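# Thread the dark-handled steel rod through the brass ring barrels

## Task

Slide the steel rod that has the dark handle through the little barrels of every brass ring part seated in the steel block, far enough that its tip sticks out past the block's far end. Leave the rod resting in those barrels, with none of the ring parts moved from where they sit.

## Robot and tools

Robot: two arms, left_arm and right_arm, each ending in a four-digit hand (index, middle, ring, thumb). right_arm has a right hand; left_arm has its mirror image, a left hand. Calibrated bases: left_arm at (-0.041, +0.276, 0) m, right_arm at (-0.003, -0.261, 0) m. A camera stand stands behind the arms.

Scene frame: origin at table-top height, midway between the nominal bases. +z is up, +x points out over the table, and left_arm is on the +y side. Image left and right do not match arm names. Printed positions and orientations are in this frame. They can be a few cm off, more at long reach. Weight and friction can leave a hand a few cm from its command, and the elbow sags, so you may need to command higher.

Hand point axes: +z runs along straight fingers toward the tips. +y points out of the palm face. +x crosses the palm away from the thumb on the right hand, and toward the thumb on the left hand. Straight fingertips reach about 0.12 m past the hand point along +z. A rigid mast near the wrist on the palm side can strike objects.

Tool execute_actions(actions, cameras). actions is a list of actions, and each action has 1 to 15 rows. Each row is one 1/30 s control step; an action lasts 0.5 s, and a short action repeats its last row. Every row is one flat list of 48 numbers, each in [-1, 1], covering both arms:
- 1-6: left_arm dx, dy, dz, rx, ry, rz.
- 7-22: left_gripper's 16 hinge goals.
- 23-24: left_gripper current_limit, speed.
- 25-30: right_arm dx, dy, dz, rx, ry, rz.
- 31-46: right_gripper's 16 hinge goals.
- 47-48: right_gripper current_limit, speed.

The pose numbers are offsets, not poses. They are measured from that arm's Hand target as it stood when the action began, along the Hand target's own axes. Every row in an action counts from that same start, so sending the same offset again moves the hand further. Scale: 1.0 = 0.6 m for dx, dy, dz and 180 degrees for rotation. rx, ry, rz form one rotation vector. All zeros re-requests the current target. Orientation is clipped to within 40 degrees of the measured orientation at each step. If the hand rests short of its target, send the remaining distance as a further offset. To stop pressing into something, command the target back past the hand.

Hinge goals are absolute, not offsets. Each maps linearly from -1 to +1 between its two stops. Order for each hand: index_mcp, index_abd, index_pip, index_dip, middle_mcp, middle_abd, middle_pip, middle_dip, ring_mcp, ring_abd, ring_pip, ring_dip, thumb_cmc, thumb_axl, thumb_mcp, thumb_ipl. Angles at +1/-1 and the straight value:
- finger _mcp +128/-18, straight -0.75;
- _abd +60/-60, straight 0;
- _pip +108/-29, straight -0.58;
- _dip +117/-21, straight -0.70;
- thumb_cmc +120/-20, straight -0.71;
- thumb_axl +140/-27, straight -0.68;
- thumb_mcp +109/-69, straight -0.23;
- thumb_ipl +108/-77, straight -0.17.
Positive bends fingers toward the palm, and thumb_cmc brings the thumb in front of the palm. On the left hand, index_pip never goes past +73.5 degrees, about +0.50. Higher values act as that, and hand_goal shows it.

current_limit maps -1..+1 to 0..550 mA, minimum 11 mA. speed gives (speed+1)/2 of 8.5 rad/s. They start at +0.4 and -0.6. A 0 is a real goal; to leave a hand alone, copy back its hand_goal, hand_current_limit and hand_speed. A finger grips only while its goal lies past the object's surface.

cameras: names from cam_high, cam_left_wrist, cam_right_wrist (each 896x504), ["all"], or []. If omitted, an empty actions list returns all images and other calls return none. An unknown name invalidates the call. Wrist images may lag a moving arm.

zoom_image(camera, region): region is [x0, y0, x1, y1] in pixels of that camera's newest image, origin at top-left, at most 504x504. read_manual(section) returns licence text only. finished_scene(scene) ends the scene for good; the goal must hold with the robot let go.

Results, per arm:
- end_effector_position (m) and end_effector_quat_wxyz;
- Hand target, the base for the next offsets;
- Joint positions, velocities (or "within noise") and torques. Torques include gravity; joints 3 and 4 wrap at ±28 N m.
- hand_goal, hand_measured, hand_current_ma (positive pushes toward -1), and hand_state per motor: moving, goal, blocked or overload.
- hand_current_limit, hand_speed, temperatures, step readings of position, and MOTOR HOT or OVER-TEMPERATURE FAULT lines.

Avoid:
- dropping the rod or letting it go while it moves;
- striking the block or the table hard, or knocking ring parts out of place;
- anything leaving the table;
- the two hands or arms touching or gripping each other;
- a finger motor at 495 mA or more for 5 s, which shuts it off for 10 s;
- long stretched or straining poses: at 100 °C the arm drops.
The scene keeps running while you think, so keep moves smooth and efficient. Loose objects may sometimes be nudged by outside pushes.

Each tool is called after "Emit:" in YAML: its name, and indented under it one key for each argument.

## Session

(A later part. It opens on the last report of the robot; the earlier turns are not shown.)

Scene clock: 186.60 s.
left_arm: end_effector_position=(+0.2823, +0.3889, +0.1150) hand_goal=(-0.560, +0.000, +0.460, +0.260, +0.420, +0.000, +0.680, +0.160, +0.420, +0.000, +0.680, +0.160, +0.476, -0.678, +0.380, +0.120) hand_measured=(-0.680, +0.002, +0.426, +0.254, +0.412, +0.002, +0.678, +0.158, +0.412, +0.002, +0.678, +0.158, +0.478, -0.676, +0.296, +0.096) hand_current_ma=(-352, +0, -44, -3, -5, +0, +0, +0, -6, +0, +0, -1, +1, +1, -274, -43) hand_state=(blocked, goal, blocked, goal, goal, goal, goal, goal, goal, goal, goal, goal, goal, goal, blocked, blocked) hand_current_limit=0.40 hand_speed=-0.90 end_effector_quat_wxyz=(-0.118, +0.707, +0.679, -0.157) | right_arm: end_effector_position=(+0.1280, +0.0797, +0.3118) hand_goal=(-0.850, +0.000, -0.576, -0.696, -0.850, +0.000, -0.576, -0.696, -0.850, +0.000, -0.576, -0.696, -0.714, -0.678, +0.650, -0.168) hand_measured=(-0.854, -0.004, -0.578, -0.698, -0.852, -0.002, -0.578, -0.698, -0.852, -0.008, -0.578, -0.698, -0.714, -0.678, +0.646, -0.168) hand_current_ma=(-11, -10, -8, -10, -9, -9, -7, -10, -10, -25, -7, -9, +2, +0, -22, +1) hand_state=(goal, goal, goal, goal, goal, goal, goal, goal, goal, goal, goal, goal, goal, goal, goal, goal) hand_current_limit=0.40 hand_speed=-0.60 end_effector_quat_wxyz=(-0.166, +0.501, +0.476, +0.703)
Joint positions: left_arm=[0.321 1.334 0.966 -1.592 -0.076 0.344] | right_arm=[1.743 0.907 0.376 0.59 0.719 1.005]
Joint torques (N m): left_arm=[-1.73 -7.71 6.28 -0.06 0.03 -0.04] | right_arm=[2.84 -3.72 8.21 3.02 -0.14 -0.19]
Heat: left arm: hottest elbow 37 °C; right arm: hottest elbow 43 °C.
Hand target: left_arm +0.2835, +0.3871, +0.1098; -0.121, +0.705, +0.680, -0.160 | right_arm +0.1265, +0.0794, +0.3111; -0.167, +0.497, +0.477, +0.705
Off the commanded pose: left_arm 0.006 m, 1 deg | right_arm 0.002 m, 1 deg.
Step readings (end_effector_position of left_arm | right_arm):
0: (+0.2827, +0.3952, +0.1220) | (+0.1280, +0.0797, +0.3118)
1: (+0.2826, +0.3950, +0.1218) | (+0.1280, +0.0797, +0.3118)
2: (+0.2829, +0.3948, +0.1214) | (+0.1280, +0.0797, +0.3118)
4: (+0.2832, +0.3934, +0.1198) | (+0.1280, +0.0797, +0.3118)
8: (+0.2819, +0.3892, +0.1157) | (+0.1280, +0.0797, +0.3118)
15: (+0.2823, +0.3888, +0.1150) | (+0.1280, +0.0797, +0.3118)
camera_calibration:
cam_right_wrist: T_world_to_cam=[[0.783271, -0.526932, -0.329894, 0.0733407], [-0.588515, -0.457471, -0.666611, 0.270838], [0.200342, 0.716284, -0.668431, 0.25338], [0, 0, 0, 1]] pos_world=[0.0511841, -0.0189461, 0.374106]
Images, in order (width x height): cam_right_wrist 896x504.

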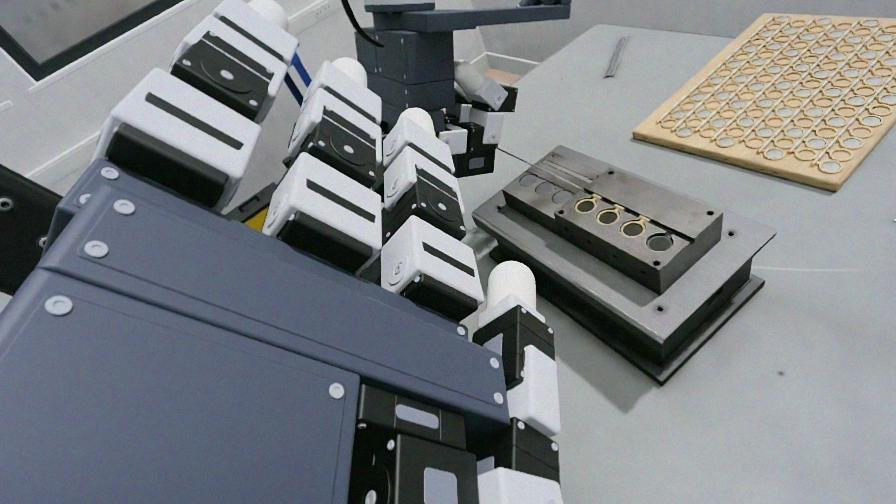

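Emit:
zoom_image:
  camera: "cam_right_wrist"
  region: [570, 175, 620, 210]

Scaled by 10.080 from the camera's 896x504 image, which has a finer 1280x720 frame.

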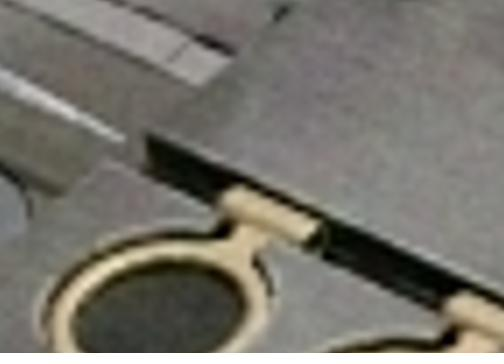

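Emit:
zoom_image:
  camera: "cam_right_wrist"
  region: [600, 185, 665, 230]

Scaled by 7.754 from the camera's 896x504 image, which has a finer 1280x720 frame.

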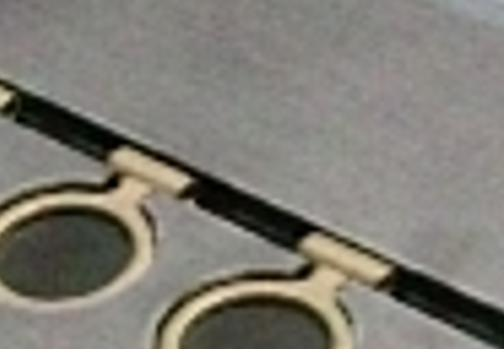

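Emit:
execute_actions:
  actions:
    - [[-0.0182,0.0016,0.0027,0,0,0,-0.56,0,0.46,0.26,0.42,0,0.68,0.16,0.42,0,0.68,0.16,0.477,-0.678,0.38,0.12,0.4,-0.9,0,0,0,0,0,0,-0.85,0,-0.576,-0.696,-0.85,0,-0.576,-0.696,-0.85,0,-0.576,-0.696,-0.714,-0.678,0.65,-0.168,0.4,-0.6]]
  cameras: ["cam_right_wrist"]

Emit:
zoom_image:
  camera: "cam_right_wrist"
  region: [480, 120, 600, 210]

Emit:
zoom_image:
  camera: "cam_right_wrist"
  region: [570, 175, 620, 210]

Scene clock: 190.73 s.
left_arm: end_effector_position=(+0.2826, +0.3854, +0.1129) hand_goal=(-0.560, +0.000, +0.460, +0.260, +0.420, +0.000, +0.680, +0.160, +0.420, +0.000, +0.680, +0.160, +0.476, -0.678, +0.380, +0.120) hand_measured=(-0.680, +0.002, +0.426, +0.254, +0.412, +0.002, +0.678, +0.158, +0.412, +0.002, +0.678, +0.158, +0.478, -0.676, +0.296, +0.096) hand_current_ma=(-352, +0, -44, -3, -5, +0, +0, +0, -6, +0, +0, -1, +1, +0, -274, -43) hand_state=(blocked, goal, blocked, goal, goal, goal, goal, goal, goal, goal, goal, goal, goal, goal, blocked, blocked) hand_current_limit=0.40 hand_speed=-0.90 end_effector_quat_wxyz=(-0.123, +0.698, +0.688, -0.154) | right_arm: end_effector_position=(+0.1280, +0.0797, +0.3118) hand_goal=(-0.850, +0.000, -0.576, -0.696, -0.850, +0.000, -0.576, -0.696, -0.850, +0.000, -0.576, -0.696, -0.714, -0.678, +0.650, -0.168) hand_measured=(-0.854, -0.004, -0.578, -0.698, -0.852, -0.002, -0.578, -0.698, -0.852, -0.008, -0.578, -0.698, -0.714, -0.678, +0.646, -0.168) hand_current_ma=(-11, -10, -8, -10, -9, -9, -7, -10, -10, -25, -7, -9, +2, +0, -22, +1) hand_state=(goal, goal, goal, goal, goal, goal, goal, goal, goal, goal, goal, goal, goal, goal, goal, goal) hand_current_limit=0.40 hand_speed=-0.60 end_effector_quat_wxyz=(-0.166, +0.501, +0.476, +0.703)
Joint positions: left_arm=[0.3 1.334 0.96 -1.587 -0.074 0.297] | right_arm=[1.743 0.907 0.376 0.59 0.719 1.005]
Joint torques (N m): left_arm=[-2.49 -8.06 5.94 -0.27 0.51 0.09] | right_arm=[2.61 -3.02 8.08 3.12 -0.17 -0.2]
Heat: left arm: hottest elbow 36 °C; right arm: hottest elbow 43 °C.
Hand target: left_arm +0.2834, +0.3762, +0.1085; -0.121, +0.705, +0.680, -0.160 | right_arm +0.1265, +0.0794, +0.3111; -0.167, +0.497, +0.477, +0.705
Off the commanded pose: left_arm 0.010 m, 1 deg | right_arm 0.002 m, 1 deg.
Step readings (end_effector_position of left_arm | right_arm):
0: (+0.2823, +0.3890, +0.1150) | (+0.1280, +0.0797, +0.3118)
1: (+0.2823, +0.3889, +0.1150) | (+0.1280, +0.0797, +0.3118)
2: (+0.2824, +0.3883, +0.1149) | (+0.1280, +0.0797, +0.3118)
4: (+0.2825, +0.3856, +0.1141) | (+0.1280, +0.0797, +0.3118)
8: (+0.2829, +0.3853, +0.1132) | (+0.1280, +0.0797, +0.3118)
15: (+0.2826, +0.3854, +0.1129) | (+0.1280, +0.0797, +0.3118)
camera_calibration:
cam_right_wrist: T_world_to_cam=[[0.783271, -0.526932, -0.329894, 0.0733407], [-0.588515, -0.457471, -0.666611, 0.270838], [0.200342, 0.716284, -0.668431, 0.25338], [0, 0, 0, 1]] pos_world=[0.0511841, -0.0189461, 0.374106]
Images, in order (width x height): cam_right_wrist 896x504.

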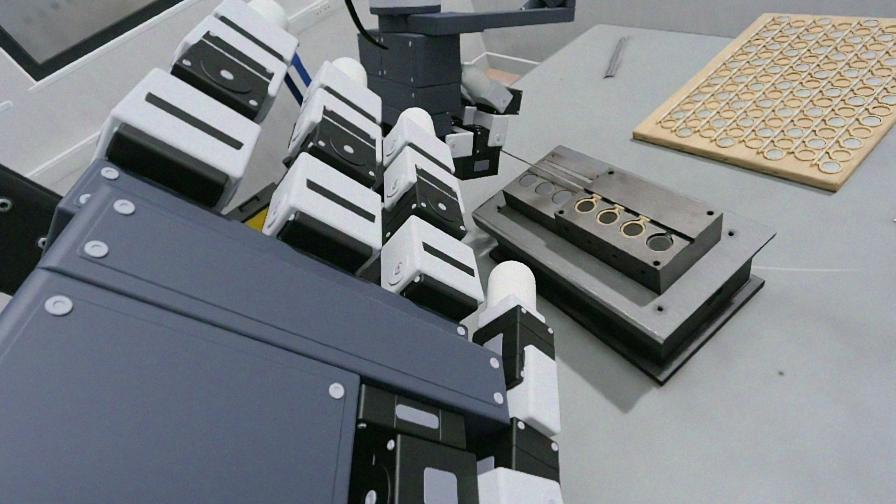

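Scaled by 4.200 from the camera's 896x504 image, which has a finer 1280x720 frame.

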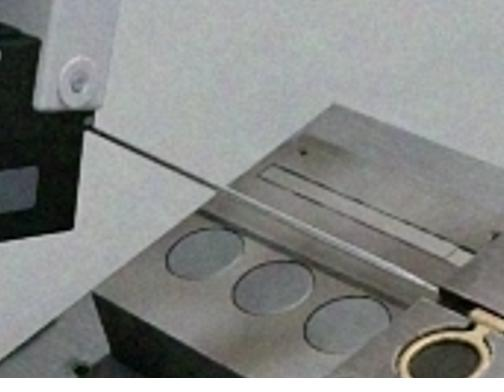

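Scaled by 10.080 from the camera's 896x504 image, which has a finer 1280x720 frame.

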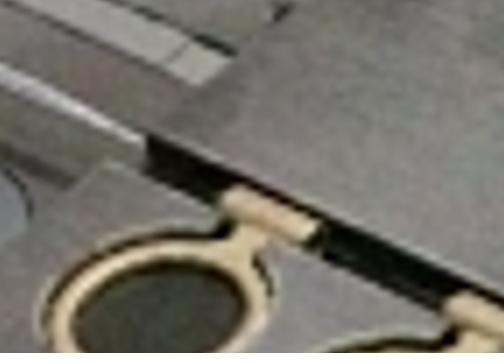

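Emit:
execute_actions:
  actions:
    - [[0.0196,-0.0072,-0.0066,0,0,0,-0.56,0,0.46,0.26,0.42,0,0.68,0.16,0.42,0,0.68,0.16,0.477,-0.678,0.38,0.12,0.4,-0.9,0,0,0,0,0,0,-0.85,0,-0.576,-0.696,-0.85,0,-0.576,-0.696,-0.85,0,-0.576,-0.696,-0.714,-0.678,0.65,-0.168,0.4,-0.6]]
    - [[0.0003,0.0018,0.0043,0,0,0,-0.56,0,0.46,0.26,0.42,0,0.68,0.16,0.42,0,0.68,0.16,0.477,-0.678,0.38,0.12,0.4,-0.9,0,0,0,0,0,0,-0.85,0,-0.576,-0.696,-0.85,0,-0.576,-0.696,-0.85,0,-0.576,-0.696,-0.714,-0.678,0.65,-0.168,0.4,-0.6]]
  cameras: ["cam_right_wrist"]

Emit:
zoom_image:
  camera: "cam_right_wrist"
  region: [480, 120, 600, 210]

Emit:
zoom_image:
  camera: "cam_right_wrist"
  region: [570, 175, 620, 210]

Scene clock: 193.83 s.
left_arm: end_effector_position=(+0.2820, +0.3866, +0.1128) hand_goal=(-0.560, +0.000, +0.460, +0.260, +0.420, +0.000, +0.680, +0.160, +0.420, +0.000, +0.680, +0.160, +0.476, -0.678, +0.380, +0.120) hand_measured=(-0.680, +0.002, +0.426, +0.254, +0.412, +0.002, +0.678, +0.158, +0.412, +0.002, +0.678, +0.158, +0.478, -0.676, +0.296, +0.096) hand_current_ma=(-352, +0, -44, -3, -5, +0, +0, +0, -6, +0, +0, -1, +1, +1, -274, -43) hand_state=(blocked, goal, blocked, goal, goal, goal, goal, goal, goal, goal, goal, goal, goal, goal, blocked, blocked) hand_current_limit=0.40 hand_speed=-0.90 end_effector_quat_wxyz=(-0.121, +0.704, +0.682, -0.156) | right_arm: end_effector_position=(+0.1280, +0.0797, +0.3118) hand_goal=(-0.850, +0.000, -0.576, -0.696, -0.850, +0.000, -0.576, -0.696, -0.850, +0.000, -0.576, -0.696, -0.714, -0.678, +0.650, -0.168) hand_measured=(-0.854, -0.004, -0.578, -0.698, -0.852, -0.002, -0.578, -0.698, -0.852, -0.008, -0.578, -0.698, -0.714, -0.678, +0.646, -0.168) hand_current_ma=(-11, -10, -8, -10, -9, -9, -7, -10, -10, -25, -7, -9, +2, +0, -22, +1) hand_state=(goal, goal, goal, goal, goal, goal, goal, goal, goal, goal, goal, goal, goal, goal, goal, goal) hand_current_limit=0.40 hand_speed=-0.60 end_effector_quat_wxyz=(-0.166, +0.501, +0.476, +0.703)
Joint positions: left_arm=[0.309 1.334 0.96 -1.587 -0.075 0.323] | right_arm=[1.743 0.907 0.376 0.59 0.719 1.005]
Joint torques (N m): left_arm=[-0.67 -7.94 6.41 -0.18 -0.05 0.19] | right_arm=[1.61 -3.72 8.29 3.15 -0.12 -0.2]
Heat: left arm: hottest elbow 36 °C; right arm: hottest elbow 42 °C.
Hand target: left_arm +0.2812, +0.3883, +0.1103; -0.121, +0.705, +0.680, -0.160 | right_arm +0.1265, +0.0794, +0.3111; -0.167, +0.497, +0.477, +0.705
Off the commanded pose: left_arm 0.003 m, 1 deg | right_arm 0.002 m, 1 deg.
Step readings (end_effector_position of left_arm | right_arm):
0: (+0.2826, +0.3853, +0.1129) | (+0.1280, +0.0797, +0.3118)
1: (+0.2826, +0.3853, +0.1129) | (+0.1280, +0.0797, +0.3118)
2: (+0.2826, +0.3854, +0.1129) | (+0.1280, +0.0797, +0.3118)
4: (+0.2825, +0.3858, +0.1129) | (+0.1280, +0.0797, +0.3118)
8: (+0.2821, +0.3865, +0.1129) | (+0.1280, +0.0797, +0.3118)
15: (+0.2820, +0.3866, +0.1128) | (+0.1280, +0.0797, +0.3118)
16: (+0.2820, +0.3865, +0.1128) | (+0.1280, +0.0797, +0.3118)
17: (+0.2820, +0.3866, +0.1128) | (+0.1280, +0.0797, +0.3118)
19: (+0.2820, +0.3866, +0.1128) | (+0.1280, +0.0797, +0.3118)
23: (+0.2820, +0.3865, +0.1128) | (+0.1280, +0.0797, +0.3118)
30: (+0.2820, +0.3866, +0.1128) | (+0.1280, +0.0797, +0.3118)
camera_calibration:
cam_right_wrist: T_world_to_cam=[[0.783271, -0.526932, -0.329894, 0.0733407], [-0.588515, -0.457471, -0.666611, 0.270838], [0.200342, 0.716284, -0.668431, 0.25338], [0, 0, 0, 1]] pos_world=[0.0511841, -0.0189461, 0.374106]
Images, in order (width x height): cam_right_wrist 896x504.

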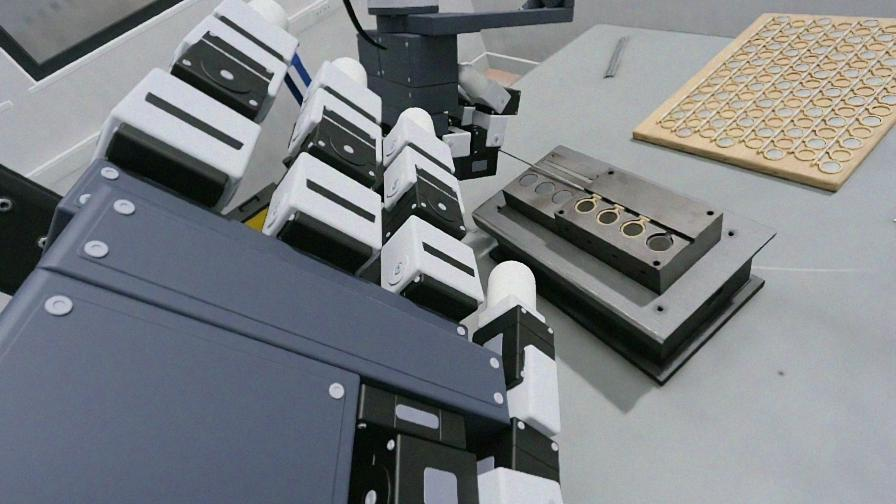

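Scaled by 4.200 from the camera's 896x504 image, which has a finer 1280x720 frame.

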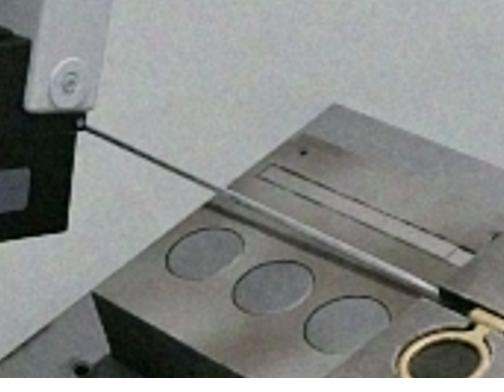

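Scaled by 10.080 from the camera's 896x504 image, which has a finer 1280x720 frame.

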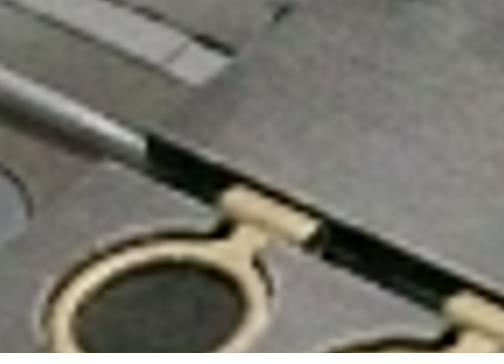

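Emit:
zoom_image:
  camera: "cam_right_wrist"
  region: [555, 165, 605, 205]

Scaled by 10.080 from the camera's 896x504 image, which has a finer 1280x720 frame.

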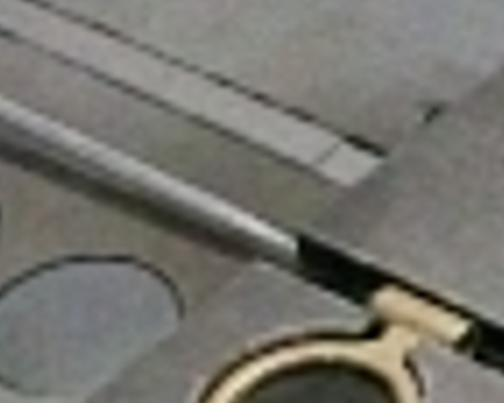

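Emit:
zoom_image:
  camera: "cam_right_wrist"
  region: [490, 135, 610, 215]

Scaled by 4.200 from the camera's 896x504 image, which has a finer 1280x720 frame.

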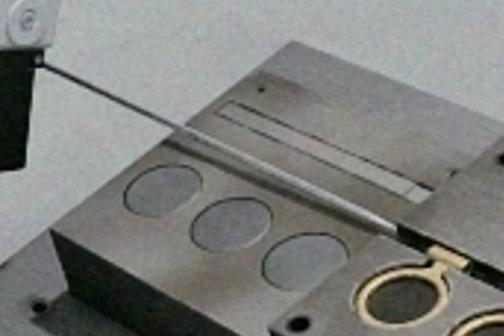

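Emit:
execute_actions:
  actions:
    - [[-0.0103,-0.0010,0.0012,0,0,0,-0.56,0,0.46,0.26,0.42,0,0.68,0.16,0.42,0,0.68,0.16,0.477,-0.678,0.38,0.12,0.4,-0.9,0,0,0,0,0,0,-0.85,0,-0.576,-0.696,-0.85,0,-0.576,-0.696,-0.85,0,-0.576,-0.696,-0.714,-0.678,0.65,-0.168,0.4,-0.6]]
  cameras: ["cam_right_wrist"]

Emit:
zoom_image:
  camera: "cam_right_wrist"
  region: [490, 135, 610, 215]

Emit:
zoom_image:
  camera: "cam_right_wrist"
  region: [570, 175, 620, 210]

Scene clock: 199.67 s.
left_arm: end_effector_position=(+0.2822, +0.3859, +0.1128) hand_goal=(-0.560, +0.000, +0.460, +0.260, +0.420, +0.000, +0.680, +0.160, +0.420, +0.000, +0.680, +0.160, +0.476, -0.678, +0.380, +0.120) hand_measured=(-0.680, +0.002, +0.426, +0.254, +0.412, +0.002, +0.678, +0.158, +0.412, +0.002, +0.678, +0.158, +0.478, -0.676, +0.296, +0.096) hand_current_ma=(-352, +0, -44, -3, -5, +0, +0, +0, -6, +0, +0, -1, +1, +1, -274, -43) hand_state=(blocked, goal, blocked, goal, goal, goal, goal, goal, goal, goal, goal, goal, goal, goal, blocked, blocked) hand_current_limit=0.40 hand_speed=-0.90 end_effector_quat_wxyz=(-0.120, +0.704, +0.682, -0.156) | right_arm: end_effector_position=(+0.1280, +0.0797, +0.3118) hand_goal=(-0.850, +0.000, -0.576, -0.696, -0.850, +0.000, -0.576, -0.696, -0.850, +0.000, -0.576, -0.696, -0.714, -0.678, +0.650, -0.168) hand_measured=(-0.854, -0.004, -0.578, -0.698, -0.852, -0.002, -0.578, -0.698, -0.852, -0.008, -0.578, -0.698, -0.714, -0.678, +0.646, -0.168) hand_current_ma=(-11, -10, -8, -10, -9, -9, -7, -10, -10, -25, -7, -9, +2, +0, -22, +1) hand_state=(goal, goal, goal, goal, goal, goal, goal, goal, goal, goal, goal, goal, goal, goal, goal, goal) hand_current_limit=0.40 hand_speed=-0.60 end_effector_quat_wxyz=(-0.166, +0.501, +0.476, +0.703)
Joint positions: left_arm=[0.308 1.334 0.96 -1.587 -0.073 0.323] | right_arm=[1.743 0.907 0.376 0.59 0.719 1.005]
Joint torques (N m): left_arm=[-1.49 -8.41 5.97 -0.27 0.12 0.06] | right_arm=[2.73 -3.84 8.1 3.28 -0.14 -0.26]
Heat: left arm: hottest elbow 36 °C; right arm: hottest elbow 42 °C.
Hand target: left_arm +0.2803, +0.3821, +0.1103; -0.121, +0.705, +0.680, -0.160 | right_arm +0.1265, +0.0794, +0.3111; -0.167, +0.497, +0.477, +0.705
Off the commanded pose: left_arm 0.005 m, 1 deg | right_arm 0.002 m, 1 deg.
Step readings (end_effector_position of left_arm | right_arm):
0: (+0.2820, +0.3866, +0.1128) | (+0.1280, +0.0797, +0.3118)
1: (+0.2820, +0.3866, +0.1128) | (+0.1280, +0.0797, +0.3118)
2: (+0.2820, +0.3866, +0.1128) | (+0.1280, +0.0797, +0.3118)
4: (+0.2820, +0.3864, +0.1128) | (+0.1280, +0.0797, +0.3118)
8: (+0.2821, +0.3862, +0.1128) | (+0.1280, +0.0797, +0.3118)
15: (+0.2822, +0.3859, +0.1128) | (+0.1280, +0.0797, +0.3118)
camera_calibration:
cam_right_wrist: T_world_to_cam=[[0.783271, -0.526932, -0.329894, 0.0733407], [-0.588515, -0.457471, -0.666611, 0.270838], [0.200342, 0.716284, -0.668431, 0.25338], [0, 0, 0, 1]] pos_world=[0.0511841, -0.0189461, 0.374106]
Images, in order (width x height): cam_right_wrist 896x504.

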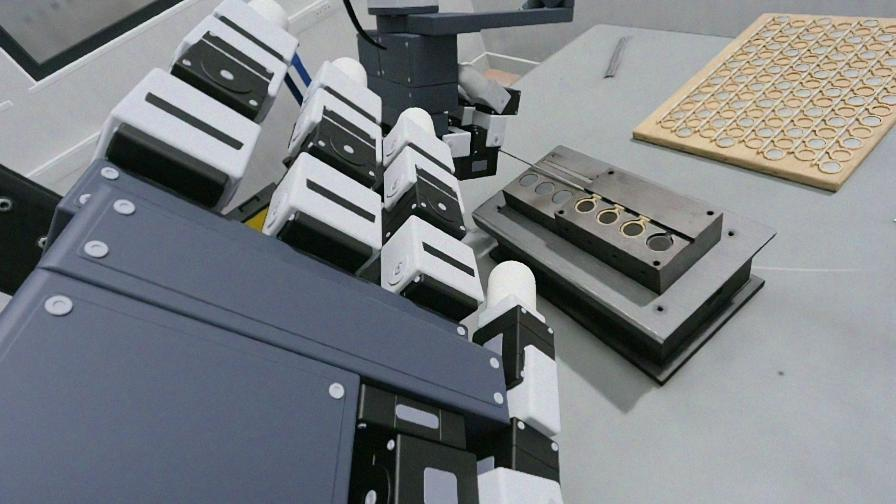

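Scaled by 4.200 from the camera's 896x504 image, which has a finer 1280x720 frame.

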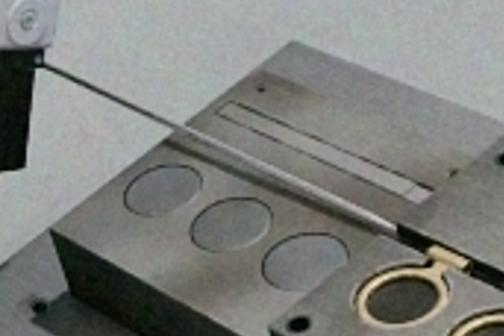

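Scaled by 10.080 from the camera's 896x504 image, which has a finer 1280x720 frame.

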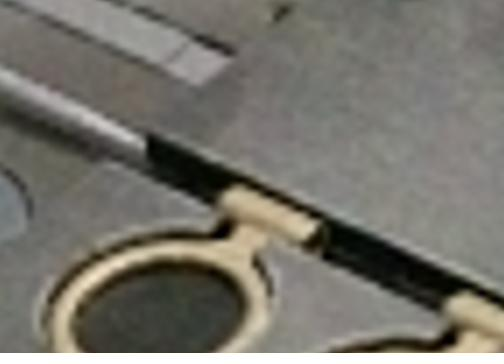

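Emit:
zoom_image:
  camera: "cam_right_wrist"
  region: [572, 178, 602, 202]

Scaled by 16.800 from the camera's 896x504 image, which has a finer 1280x720 frame.

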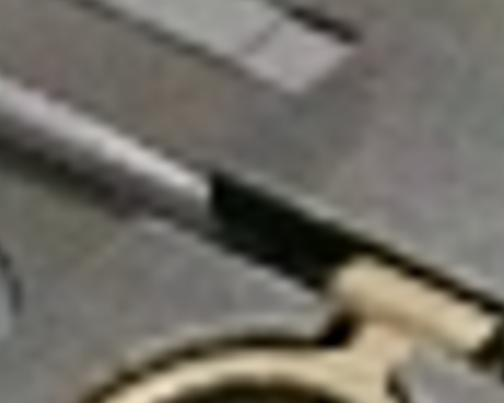

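Emit:
execute_actions:
  actions:
    - [[0.0195,-0.0029,-0.0023,0,0,0,-0.56,0,0.46,0.26,0.42,0,0.68,0.16,0.42,0,0.68,0.16,0.477,-0.678,0.38,0.12,0.4,-0.9,0,0,0,0,0,0,-0.85,0,-0.576,-0.696,-0.85,0,-0.576,-0.696,-0.85,0,-0.576,-0.696,-0.714,-0.678,0.65,-0.168,0.4,-0.6]]
  cameras: ["cam_right_wrist"]

Emit:
zoom_image:
  camera: "cam_right_wrist"
  region: [490, 135, 610, 215]

Emit:
zoom_image:
  camera: "cam_right_wrist"
  region: [562, 170, 602, 202]

Scene clock: 210.87 s.
left_arm: end_effector_position=(+0.2799, +0.3921, +0.1128) hand_goal=(-0.560, +0.000, +0.460, +0.260, +0.420, +0.000, +0.680, +0.160, +0.420, +0.000, +0.680, +0.160, +0.476, -0.678, +0.380, +0.120) hand_measured=(-0.680, +0.002, +0.426, +0.254, +0.412, +0.002, +0.678, +0.158, +0.412, +0.002, +0.678, +0.158, +0.478, -0.676, +0.296, +0.096) hand_current_ma=(-352, +0, -44, -3, -5, +0, +0, +0, -6, +0, +0, -1, +1, +1, -274, -43) hand_state=(blocked, goal, blocked, goal, goal, goal, goal, goal, goal, goal, goal, goal, goal, goal, blocked, blocked) hand_current_limit=0.40 hand_speed=-0.90 end_effector_quat_wxyz=(-0.120, +0.704, +0.682, -0.157) | right_arm: end_effector_position=(+0.1280, +0.0797, +0.3118) hand_goal=(-0.850, +0.000, -0.576, -0.696, -0.850, +0.000, -0.576, -0.696, -0.850, +0.000, -0.576, -0.696, -0.714, -0.678, +0.650, -0.168) hand_measured=(-0.854, -0.004, -0.578, -0.698, -0.852, -0.002, -0.578, -0.698, -0.852, -0.008, -0.578, -0.698, -0.714, -0.678, +0.646, -0.168) hand_current_ma=(-11, -10, -8, -10, -9, -9, -7, -10, -10, -25, -7, -9, +2, +0, -22, +1) hand_state=(goal, goal, goal, goal, goal, goal, goal, goal, goal, goal, goal, goal, goal, goal, goal, goal) hand_current_limit=0.40 hand_speed=-0.60 end_effector_quat_wxyz=(-0.166, +0.501, +0.476, +0.703)
Joint positions: left_arm=[0.328 1.334 0.96 -1.587 -0.081 0.341] | right_arm=[1.743 0.907 0.376 0.59 0.719 1.005]
Joint torques (N m): left_arm=[-0.21 -7.88 6.6 -0.31 -0.11 0.21] | right_arm=[3.08 -3.6 8.36 3.04 -0.14 -0.24]
Heat: left arm: hottest elbow 35 °C; right arm: hottest elbow 41 °C.
Hand target: left_arm +0.2795, +0.3939, +0.1115; -0.121, +0.705, +0.680, -0.160 | right_arm +0.1265, +0.0794, +0.3111; -0.167, +0.497, +0.477, +0.705
Off the commanded pose: left_arm 0.002 m, 0 deg | right_arm 0.002 m, 1 deg.
Step readings (end_effector_position of left_arm | right_arm):
0: (+0.2822, +0.3859, +0.1128) | (+0.1280, +0.0797, +0.3118)
1: (+0.2822, +0.3859, +0.1128) | (+0.1280, +0.0797, +0.3118)
2: (+0.2822, +0.3859, +0.1128) | (+0.1280, +0.0797, +0.3118)
4: (+0.2819, +0.3869, +0.1128) | (+0.1280, +0.0797, +0.3118)
8: (+0.2806, +0.3904, +0.1128) | (+0.1280, +0.0797, +0.3118)
15: (+0.2799, +0.3922, +0.1128) | (+0.1280, +0.0797, +0.3118)
camera_calibration:
cam_right_wrist: T_world_to_cam=[[0.783271, -0.526932, -0.329894, 0.0733407], [-0.588515, -0.457471, -0.666611, 0.270838], [0.200342, 0.716284, -0.668431, 0.25338], [0, 0, 0, 1]] pos_world=[0.0511841, -0.0189461, 0.374106]
Images, in order (width x height): cam_right_wrist 896x504.

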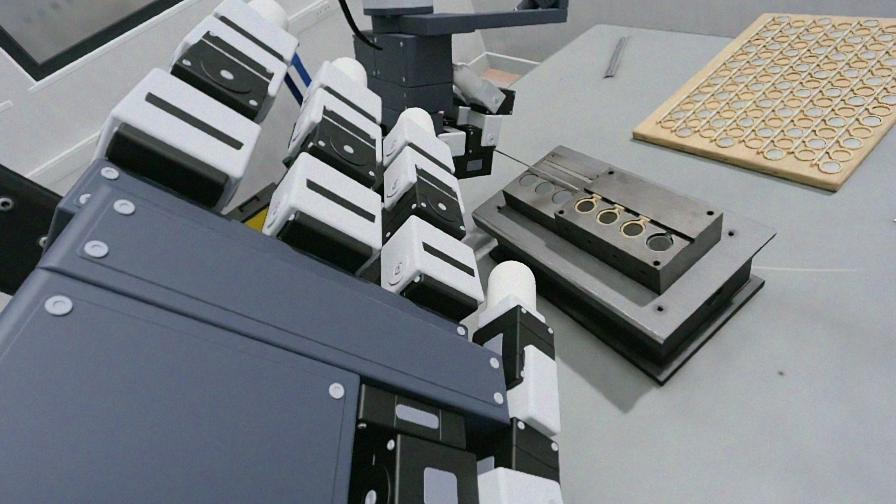

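Scaled by 4.200 from the camera's 896x504 image, which has a finer 1280x720 frame.

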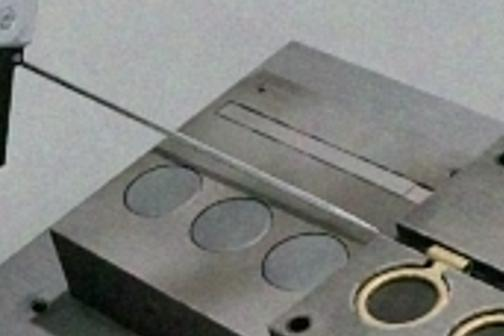

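Scaled by 12.600 from the camera's 896x504 image, which has a finer 1280x720 frame.

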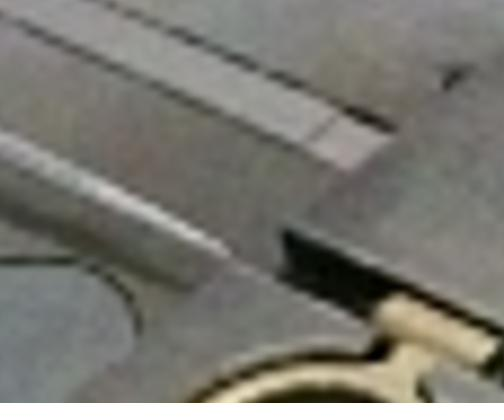

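Emit:
execute_actions:
  actions:
    - [[-0.003,-0.0184,-0.0437,0,0,0,-0.56,0,0.46,0.26,0.42,0,0.68,0.16,0.42,0,0.68,0.16,0.477,-0.678,0.38,0.12,0.4,-0.9,0,0,0,0,0,0,-0.85,0,-0.576,-0.696,-0.85,0,-0.576,-0.696,-0.85,0,-0.576,-0.696,-0.714,-0.678,0.65,-0.168,0.4,-0.6]]
    - [[0.0032,0.0201,0.0475,0,0,0,-0.56,0,0.46,0.26,0.42,0,0.68,0.16,0.42,0,0.68,0.16,0.477,-0.678,0.38,0.12,0.4,-0.9,0,0,0,0,0,0,-0.85,0,-0.576,-0.696,-0.85,0,-0.576,-0.696,-0.85,0,-0.576,-0.696,-0.714,-0.678,0.65,-0.168,0.4,-0.6]]
  cameras: ["cam_right_wrist"]

Emit:
zoom_image:
  camera: "cam_right_wrist"
  region: [490, 135, 610, 215]

Emit:
zoom_image:
  camera: "cam_right_wrist"
  region: [562, 170, 602, 202]

Scene clock: 214.03 s.
left_arm: end_effector_position=(+0.2798, +0.3920, +0.1144) hand_goal=(-0.560, +0.000, +0.460, +0.260, +0.420, +0.000, +0.680, +0.160, +0.420, +0.000, +0.680, +0.160, +0.476, -0.678, +0.380, +0.120) hand_measured=(-0.680, +0.002, +0.426, +0.254, +0.412, +0.002, +0.678, +0.158, +0.412, +0.002, +0.678, +0.158, +0.478, -0.676, +0.296, +0.096) hand_current_ma=(-352, +0, -44, -3, -5, +0, +0, +0, -6, +0, +0, -1, +1, +1, -274, -43) hand_state=(blocked, goal, blocked, goal, goal, goal, goal, goal, goal, goal, goal, goal, goal, goal, blocked, blocked) hand_current_limit=0.40 hand_speed=-0.90 end_effector_quat_wxyz=(-0.120, +0.704, +0.682, -0.156) | right_arm: end_effector_position=(+0.1280, +0.0797, +0.3118) hand_goal=(-0.850, +0.000, -0.576, -0.696, -0.850, +0.000, -0.576, -0.696, -0.850, +0.000, -0.576, -0.696, -0.714, -0.678, +0.650, -0.168) hand_measured=(-0.854, -0.004, -0.578, -0.698, -0.852, -0.002, -0.578, -0.698, -0.852, -0.008, -0.578, -0.698, -0.714, -0.678, +0.646, -0.168) hand_current_ma=(-11, -10, -8, -10, -9, -9, -7, -10, -10, -25, -7, -9, +2, +0, -22, +1) hand_state=(goal, goal, goal, goal, goal, goal, goal, goal, goal, goal, goal, goal, goal, goal, goal, goal) hand_current_limit=0.40 hand_speed=-0.60 end_effector_quat_wxyz=(-0.166, +0.501, +0.476, +0.703)
Joint positions: left_arm=[0.328 1.33 0.961 -1.589 -0.081 0.342] | right_arm=[1.743 0.907 0.376 0.59 0.719 1.005]
Joint torques (N m): left_arm=[-0.44 -7.3 6.15 -0.09 -0.09 0.2] | right_arm=[2.84 -3.6 8.25 3.17 -0.15 -0.23]
Heat: left arm: hottest elbow 35 °C; right arm: hottest elbow 41 °C.
Hand target: left_arm +0.2796, +0.3938, +0.1090; -0.121, +0.705, +0.680, -0.160 | right_arm +0.1265, +0.0794, +0.3111; -0.167, +0.497, +0.477, +0.705
Off the commanded pose: left_arm 0.006 m, 1 deg | right_arm 0.002 m, 1 deg.
Step readings (end_effector_position of left_arm | right_arm):
0: (+0.2799, +0.3920, +0.1128) | (+0.1280, +0.0797, +0.3118)
1: (+0.2798, +0.3920, +0.1128) | (+0.1280, +0.0797, +0.3118)
2: (+0.2787, +0.3916, +0.1128) | (+0.1280, +0.0797, +0.3118)
4: (+0.2737, +0.3899, +0.1133) | (+0.1280, +0.0797, +0.3118)
8: (+0.2665, +0.3875, +0.1171) | (+0.1280, +0.0797, +0.3118)
15: (+0.2685, +0.3881, +0.1243) | (+0.1280, +0.0797, +0.3118)
16: (+0.2685, +0.3881, +0.1243) | (+0.1280, +0.0797, +0.3118)
17: (+0.2692, +0.3884, +0.1242) | (+0.1280, +0.0797, +0.3118)
19: (+0.2737, +0.3899, +0.1239) | (+0.1280, +0.0797, +0.3118)
23: (+0.2802, +0.3921, +0.1208) | (+0.1280, +0.0797, +0.3118)
30: (+0.2794, +0.3918, +0.1145) | (+0.1280, +0.0797, +0.3118)
camera_calibration:
cam_right_wrist: T_world_to_cam=[[0.783271, -0.526932, -0.329894, 0.0733407], [-0.588515, -0.457471, -0.666611, 0.270838], [0.200342, 0.716284, -0.668431, 0.25338], [0, 0, 0, 1]] pos_world=[0.0511841, -0.0189461, 0.374106]
Images, in order (width x height): cam_right_wrist 896x504.

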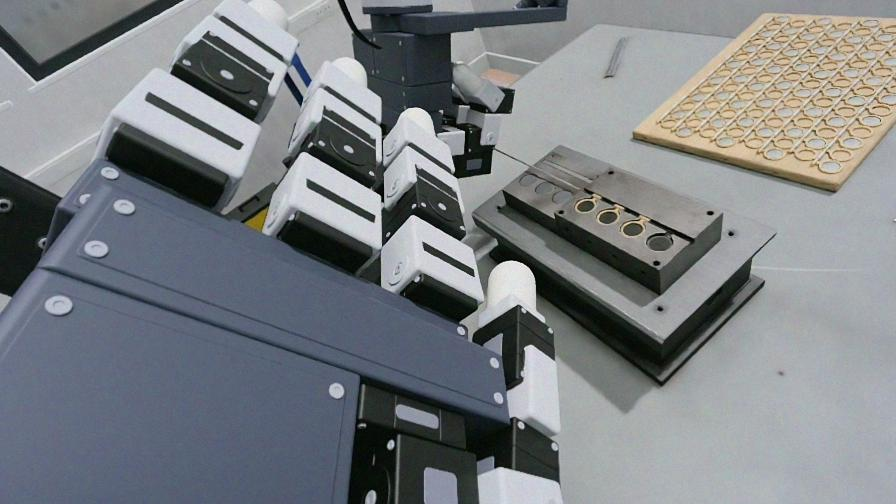

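Scaled by 4.200 from the camera's 896x504 image, which has a finer 1280x720 frame.

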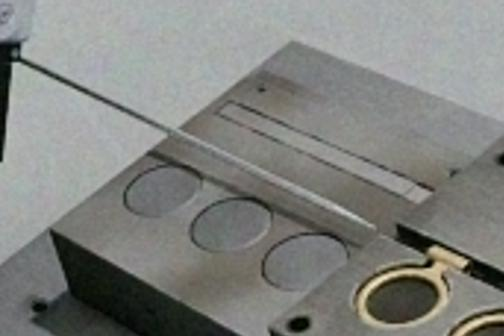

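Scaled by 12.600 from the camera's 896x504 image, which has a finer 1280x720 frame.

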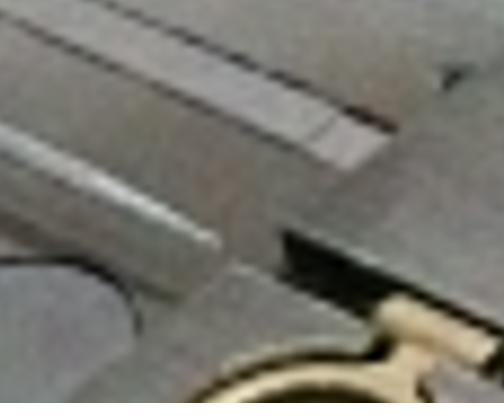

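Emit:
execute_actions:
  actions:
    - [[0,0,0,0,0,0,-0.56,0,0.46,0.26,0.42,0,0.68,0.16,0.42,0,0.68,0.16,0.477,-0.678,0.38,0.12,0.4,-0.9,-0.0513,0.0272,0.0445,-0.0271,-0.0394,0.0792,-0.85,0,-0.576,-0.696,-0.85,0,-0.576,-0.696,-0.85,0,-0.576,-0.696,-0.714,-0.678,0.65,-0.168,0.4,-0.6]]
    - [[0,0,0,0,0,0,-0.56,0,0.46,0.26,0.42,0,0.68,0.16,0.42,0,0.68,0.16,0.477,-0.678,0.38,0.12,0.4,-0.9,-0.0377,0.0343,0.0527,-0.0271,-0.0394,0.0792,-0.85,0,-0.576,-0.696,-0.85,0,-0.576,-0.696,-0.85,0,-0.576,-0.696,-0.714,-0.678,0.65,-0.168,0.4,-0.6]]
    - [[0,0,0,0,0,0,-0.56,0,0.46,0.26,0.42,0,0.68,0.16,0.42,0,0.68,0.16,0.477,-0.678,0.38,0.12,0.4,-0.9,-0.0192,0.0598,0.0831,-0.0271,-0.0394,0.0792,-0.95,0,-0.9,-0.9,-0.95,0,-0.9,-0.9,-0.95,0,-0.9,-0.9,-0.714,-0.678,0.65,-0.168,0.4,-0.6]]
    - [[0,0,0,0,0,0,-0.56,0,0.46,0.26,0.42,0,0.68,0.16,0.42,0,0.68,0.16,0.477,-0.678,0.38,0.12,0.4,-0.9,0,0,0,0,0,0,-0.95,0,-0.9,-0.9,-0.95,0,-0.9,-0.9,-0.95,0,-0.9,-0.9,-0.714,-0.678,0.65,-0.168,0.4,-0.6]]
  cameras: ["cam_right_wrist"]

Emit:
zoom_image:
  camera: "cam_right_wrist"
  region: [440, 170, 700, 290]

Scene clock: 219.43 s.
left_arm: end_effector_position=(+0.2798, +0.3920, +0.1144) hand_goal=(-0.560, +0.000, +0.460, +0.260, +0.420, +0.000, +0.680, +0.160, +0.420, +0.000, +0.680, +0.160, +0.476, -0.678, +0.380, +0.120) hand_measured=(-0.680, +0.002, +0.426, +0.254, +0.412, +0.002, +0.678, +0.158, +0.412, +0.002, +0.678, +0.158, +0.478, -0.676, +0.296, +0.096) hand_current_ma=(-352, +0, -44, -3, -5, +0, +0, +0, -6, +0, +0, -1, +1, +1, -274, -43) hand_state=(blocked, goal, blocked, goal, goal, goal, goal, goal, goal, goal, goal, goal, goal, goal, blocked, blocked) hand_current_limit=0.40 hand_speed=-0.90 end_effector_quat_wxyz=(-0.120, +0.704, +0.682, -0.156) | right_arm: end_effector_position=(+0.2577, +0.0852, +0.2354) hand_goal=(-0.950, +0.000, -0.900, -0.900, -0.950, +0.000, -0.900, -0.900, -0.950, +0.000, -0.900, -0.900, -0.714, -0.678, +0.650, -0.168) hand_measured=(-0.948, -0.004, -0.896, -0.896, -0.948, -0.002, -0.896, -0.896, -0.948, -0.008, -0.896, -0.898, -0.714, -0.678, +0.646, -0.168) hand_current_ma=(+5, -10, +18, +11, +4, -9, +16, +11, +4, -25, +16, +10, +1, -1, -22, +1) hand_state=(goal, goal, goal, goal, goal, goal, goal, goal, goal, goal, goal, goal, goal, goal, goal, goal) hand_current_limit=0.40 hand_speed=-0.60 end_effector_quat_wxyz=(-0.244, +0.777, +0.213, +0.541)
Joint positions: left_arm=[0.328 1.33 0.961 -1.589 -0.081 0.342] | right_arm=[1.32 1.075 0.675 0.04 0.568 1.926]
Joint torques (N m): left_arm=[-0.67 -7.47 6.24 -0.09 -0.1 0.21] | right_arm=[1.67 -6.42 13.75 2.11 0.2 0.05]
Heat: left arm: hottest elbow 35 °C; right arm: hottest elbow 41 °C.
Hand target: left_arm +0.2795, +0.3938, +0.1090; -0.121, +0.705, +0.680, -0.160 | right_arm +0.2662, +0.1006, +0.2603; -0.259, +0.771, +0.196, +0.548
Off the commanded pose: left_arm 0.006 m, 1 deg | right_arm 0.031 m, 3 deg.
Step readings (end_effector_position of left_arm | right_arm):
0: (+0.2798, +0.3920, +0.1144) | (+0.1280, +0.0797, +0.3118)
1: (+0.2798, +0.3920, +0.1144) | (+0.1282, +0.0796, +0.3117)
2: (+0.2798, +0.3920, +0.1144) | (+0.1295, +0.0787, +0.3100)
4: (+0.2798, +0.3920, +0.1144) | (+0.1367, +0.0762, +0.3022)
8: (+0.2798, +0.3920, +0.1144) | (+0.1552, +0.0719, +0.2798)
15: (+0.2798, +0.3920, +0.1144) | (+0.1626, +0.0738, +0.2692)
16: (+0.2798, +0.3920, +0.1144) | (+0.1629, +0.0746, +0.2696)
17: (+0.2798, +0.3920, +0.1144) | (+0.1650, +0.0748, +0.2690)
19: (+0.2798, +0.3920, +0.1144) | (+0.1734, +0.0756, +0.2676)
23: (+0.2798, +0.3920, +0.1144) | (+0.1950, +0.0763, +0.2655)
30: (+0.2798, +0.3920, +0.1144) | (+0.2017, +0.0801, +0.2585)
31: (+0.2798, +0.3920, +0.1144) | (+0.2019, +0.0806, +0.2574)
32: (+0.2798, +0.3920, +0.1144) | (+0.2048, +0.0806, +0.2550)
34: (+0.2798, +0.3920, +0.1144) | (+0.2160, +0.0831, +0.2497)
38: (+0.2798, +0.3920, +0.1144) | (+0.2484, +0.0796, +0.2449)
45: (+0.2798, +0.3920, +0.1144) | (+0.2598, +0.0844, +0.2425)
46: (+0.2798, +0.3920, +0.1144) | (+0.2594, +0.0852, +0.2420)
47: (+0.2798, +0.3920, +0.1144) | (+0.2590, +0.0857, +0.2413)
49: (+0.2798, +0.3920, +0.1144) | (+0.2586, +0.0860, +0.2400)
53: (+0.2798, +0.3920, +0.1144) | (+0.2582, +0.0856, +0.2373)
60: (+0.2798, +0.3920, +0.1144) | (+0.2578, +0.0852, +0.2357)
camera_calibration:
cam_right_wrist: T_world_to_cam=[[0.119484, -0.581658, -0.80461, 0.236941], [-0.992694, -0.0563014, -0.106714, 0.236938], [0.0167705, 0.811482, -0.584136, 0.191772], [0, 0, 0, 1]] pos_world=[0.20368, -0.00446113, 0.327951]
Images, in order (width x height): cam_right_wrist 896x504.

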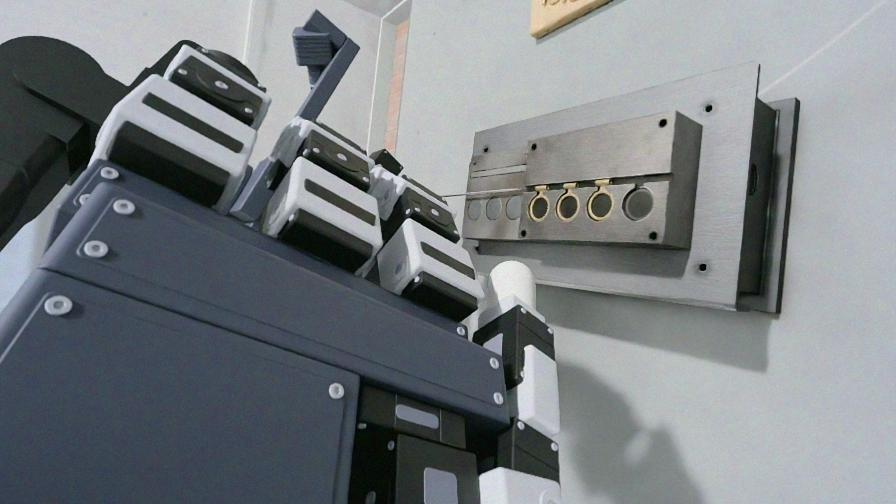

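Scaled by 1.938 from the camera's 896x504 image, which has a finer 1280x720 frame.

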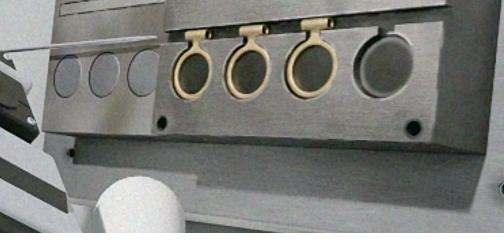

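Emit:
zoom_image:
  camera: "cam_right_wrist"
  region: [490, 165, 630, 235]

Emit:
zoom_image:
  camera: "cam_right_wrist"
  region: [505, 170, 565, 210]

Emit:
zoom_image:
  camera: "cam_right_wrist"
  region: [440, 175, 530, 215]

Scaled by 3.600 from the camera's 896x504 image, which has a finer 1280x720 frame.

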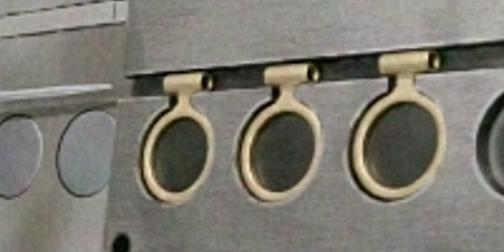

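Scaled by 8.400 from the camera's 896x504 image, which has a finer 1280x720 frame.

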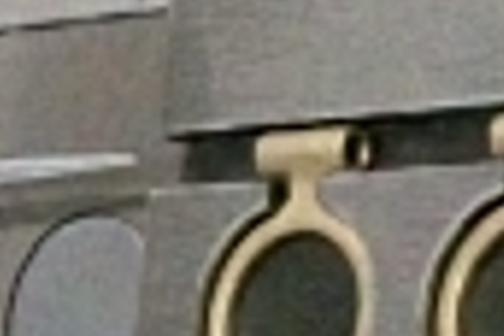

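Scaled by 5.600 from the camera's 896x504 image, which has a finer 1280x720 frame.

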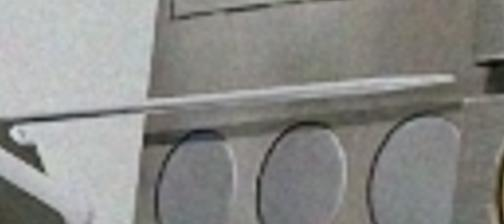

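Emit:
execute_actions:
  actions:
    - [[-0.0032,-0.02,-0.0475,0,0,0,-0.56,0,0.46,0.26,0.42,0,0.68,0.16,0.42,0,0.68,0.16,0.477,-0.678,0.38,0.12,0.4,-0.9,0,0,0,0,0,0,-0.95,0,-0.9,-0.9,-0.95,0,-0.9,-0.9,-0.95,0,-0.9,-0.9,-0.714,-0.678,0.65,-0.168,0.4,-0.6]]
    - [[0.0029,0.0165,0.0443,0,0,0,-0.56,0,0.46,0.26,0.42,0,0.68,0.16,0.42,0,0.68,0.16,0.477,-0.678,0.38,0.12,0.4,-0.9,0,0,0,0,0,0,-0.95,0,-0.9,-0.9,-0.95,0,-0.9,-0.9,-0.95,0,-0.9,-0.9,-0.714,-0.678,0.65,-0.168,0.4,-0.6]]
  cameras: ["cam_right_wrist"]

Emit:
zoom_image:
  camera: "cam_right_wrist"
  region: [490, 165, 630, 235]

Emit:
zoom_image:
  camera: "cam_right_wrist"
  region: [440, 175, 530, 215]

Scene clock: 223.53 s.
left_arm: end_effector_position=(+0.2788, +0.3918, +0.1175) hand_goal=(-0.560, +0.000, +0.460, +0.260, +0.420, +0.000, +0.680, +0.160, +0.420, +0.000, +0.680, +0.160, +0.476, -0.678, +0.380, +0.120) hand_measured=(-0.680, +0.002, +0.426, +0.254, +0.412, +0.002, +0.678, +0.158, +0.412, +0.002, +0.678, +0.158, +0.478, -0.676, +0.296, +0.096) hand_current_ma=(-352, +0, -44, -3, -5, +0, +0, +0, -6, +0, +0, -1, +1, +1, -274, -43) hand_state=(blocked, goal, blocked, goal, goal, goal, goal, goal, goal, goal, goal, goal, goal, goal, blocked, blocked) hand_current_limit=0.40 hand_speed=-0.90 end_effector_quat_wxyz=(-0.119, +0.705, +0.682, -0.155) | right_arm: end_effector_position=(+0.2577, +0.0852, +0.2354) hand_goal=(-0.950, +0.000, -0.900, -0.900, -0.950, +0.000, -0.900, -0.900, -0.950, +0.000, -0.900, -0.900, -0.714, -0.678, +0.650, -0.168) hand_measured=(-0.948, -0.004, -0.896, -0.896, -0.948, -0.002, -0.896, -0.896, -0.948, -0.008, -0.896, -0.898, -0.714, -0.678, +0.646, -0.168) hand_current_ma=(+5, -10, +18, +11, +4, -9, +16, +11, +4, -25, +16, +10, +1, -1, -22, +1) hand_state=(goal, goal, goal, goal, goal, goal, goal, goal, goal, goal, goal, goal, goal, goal, goal, goal) hand_current_limit=0.40 hand_speed=-0.60 end_effector_quat_wxyz=(-0.244, +0.777, +0.213, +0.540)
Joint positions: left_arm=[0.329 1.323 0.963 -1.596 -0.081 0.343] | right_arm=[1.32 1.075 0.675 0.04 0.568 1.927]
Joint torques (N m): left_arm=[-0.5 -7.71 6.32 -0.06 -0.13 0.21] | right_arm=[2.08 -5.13 13.87 2.33 0.2 0.09]
Heat: left arm: hottest elbow 35 °C; right arm: hottest elbow 44 °C.
Hand target: left_arm +0.2783, +0.3939, +0.1116; -0.121, +0.705, +0.680, -0.160 | right_arm +0.2662, +0.1006, +0.2604; -0.259, +0.771, +0.196, +0.548
Off the commanded pose: left_arm 0.006 m, 1 deg | right_arm 0.031 m, 3 deg.
Step readings (end_effector_position of left_arm | right_arm):
0: (+0.2798, +0.3920, +0.1144) | (+0.2577, +0.0852, +0.2354)
1: (+0.2798, +0.3920, +0.1144) | (+0.2577, +0.0852, +0.2354)
2: (+0.2791, +0.3917, +0.1144) | (+0.2577, +0.0852, +0.2354)
4: (+0.2742, +0.3901, +0.1147) | (+0.2577, +0.0852, +0.2354)
8: (+0.2667, +0.3875, +0.1171) | (+0.2577, +0.0852, +0.2354)
15: (+0.2682, +0.3880, +0.1238) | (+0.2577, +0.0852, +0.2354)
16: (+0.2683, +0.3881, +0.1239) | (+0.2577, +0.0852, +0.2354)
17: (+0.2688, +0.3882, +0.1239) | (+0.2577, +0.0852, +0.2354)
19: (+0.2730, +0.3899, +0.1235) | (+0.2577, +0.0852, +0.2354)
23: (+0.2792, +0.3920, +0.1218) | (+0.2577, +0.0852, +0.2354)
30: (+0.2785, +0.3917, +0.1176) | (+0.2577, +0.0852, +0.2354)
camera_calibration:
cam_right_wrist: T_world_to_cam=[[0.119133, -0.581444, -0.804817, 0.237], [-0.992738, -0.0561458, -0.106387, 0.23683], [0.0166711, 0.811647, -0.583911, 0.191661], [0, 0, 0, 1]] pos_world=[0.20368, -0.00446156, 0.32785]
Images, in order (width x height): cam_right_wrist 896x504.

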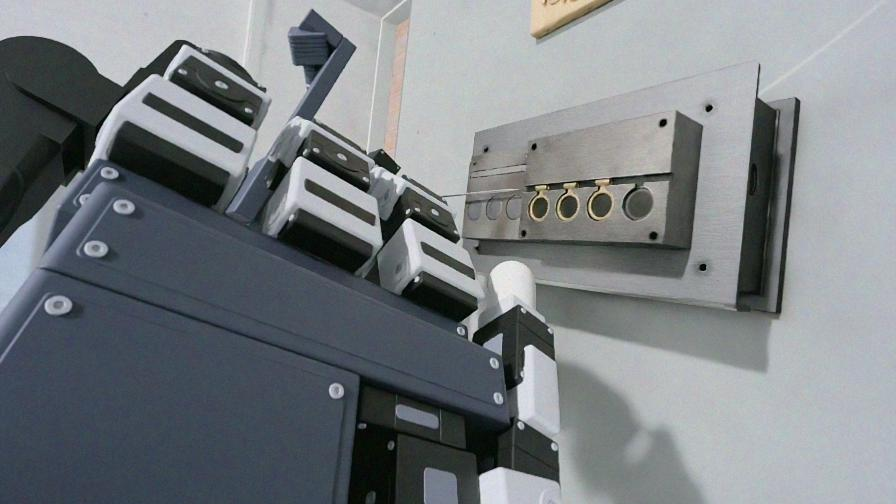

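Scaled by 3.600 from the camera's 896x504 image, which has a finer 1280x720 frame.

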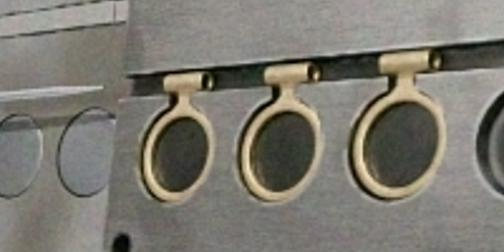

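Scaled by 5.600 from the camera's 896x504 image, which has a finer 1280x720 frame.

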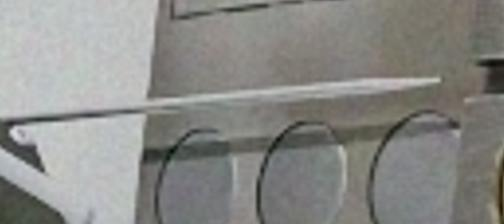

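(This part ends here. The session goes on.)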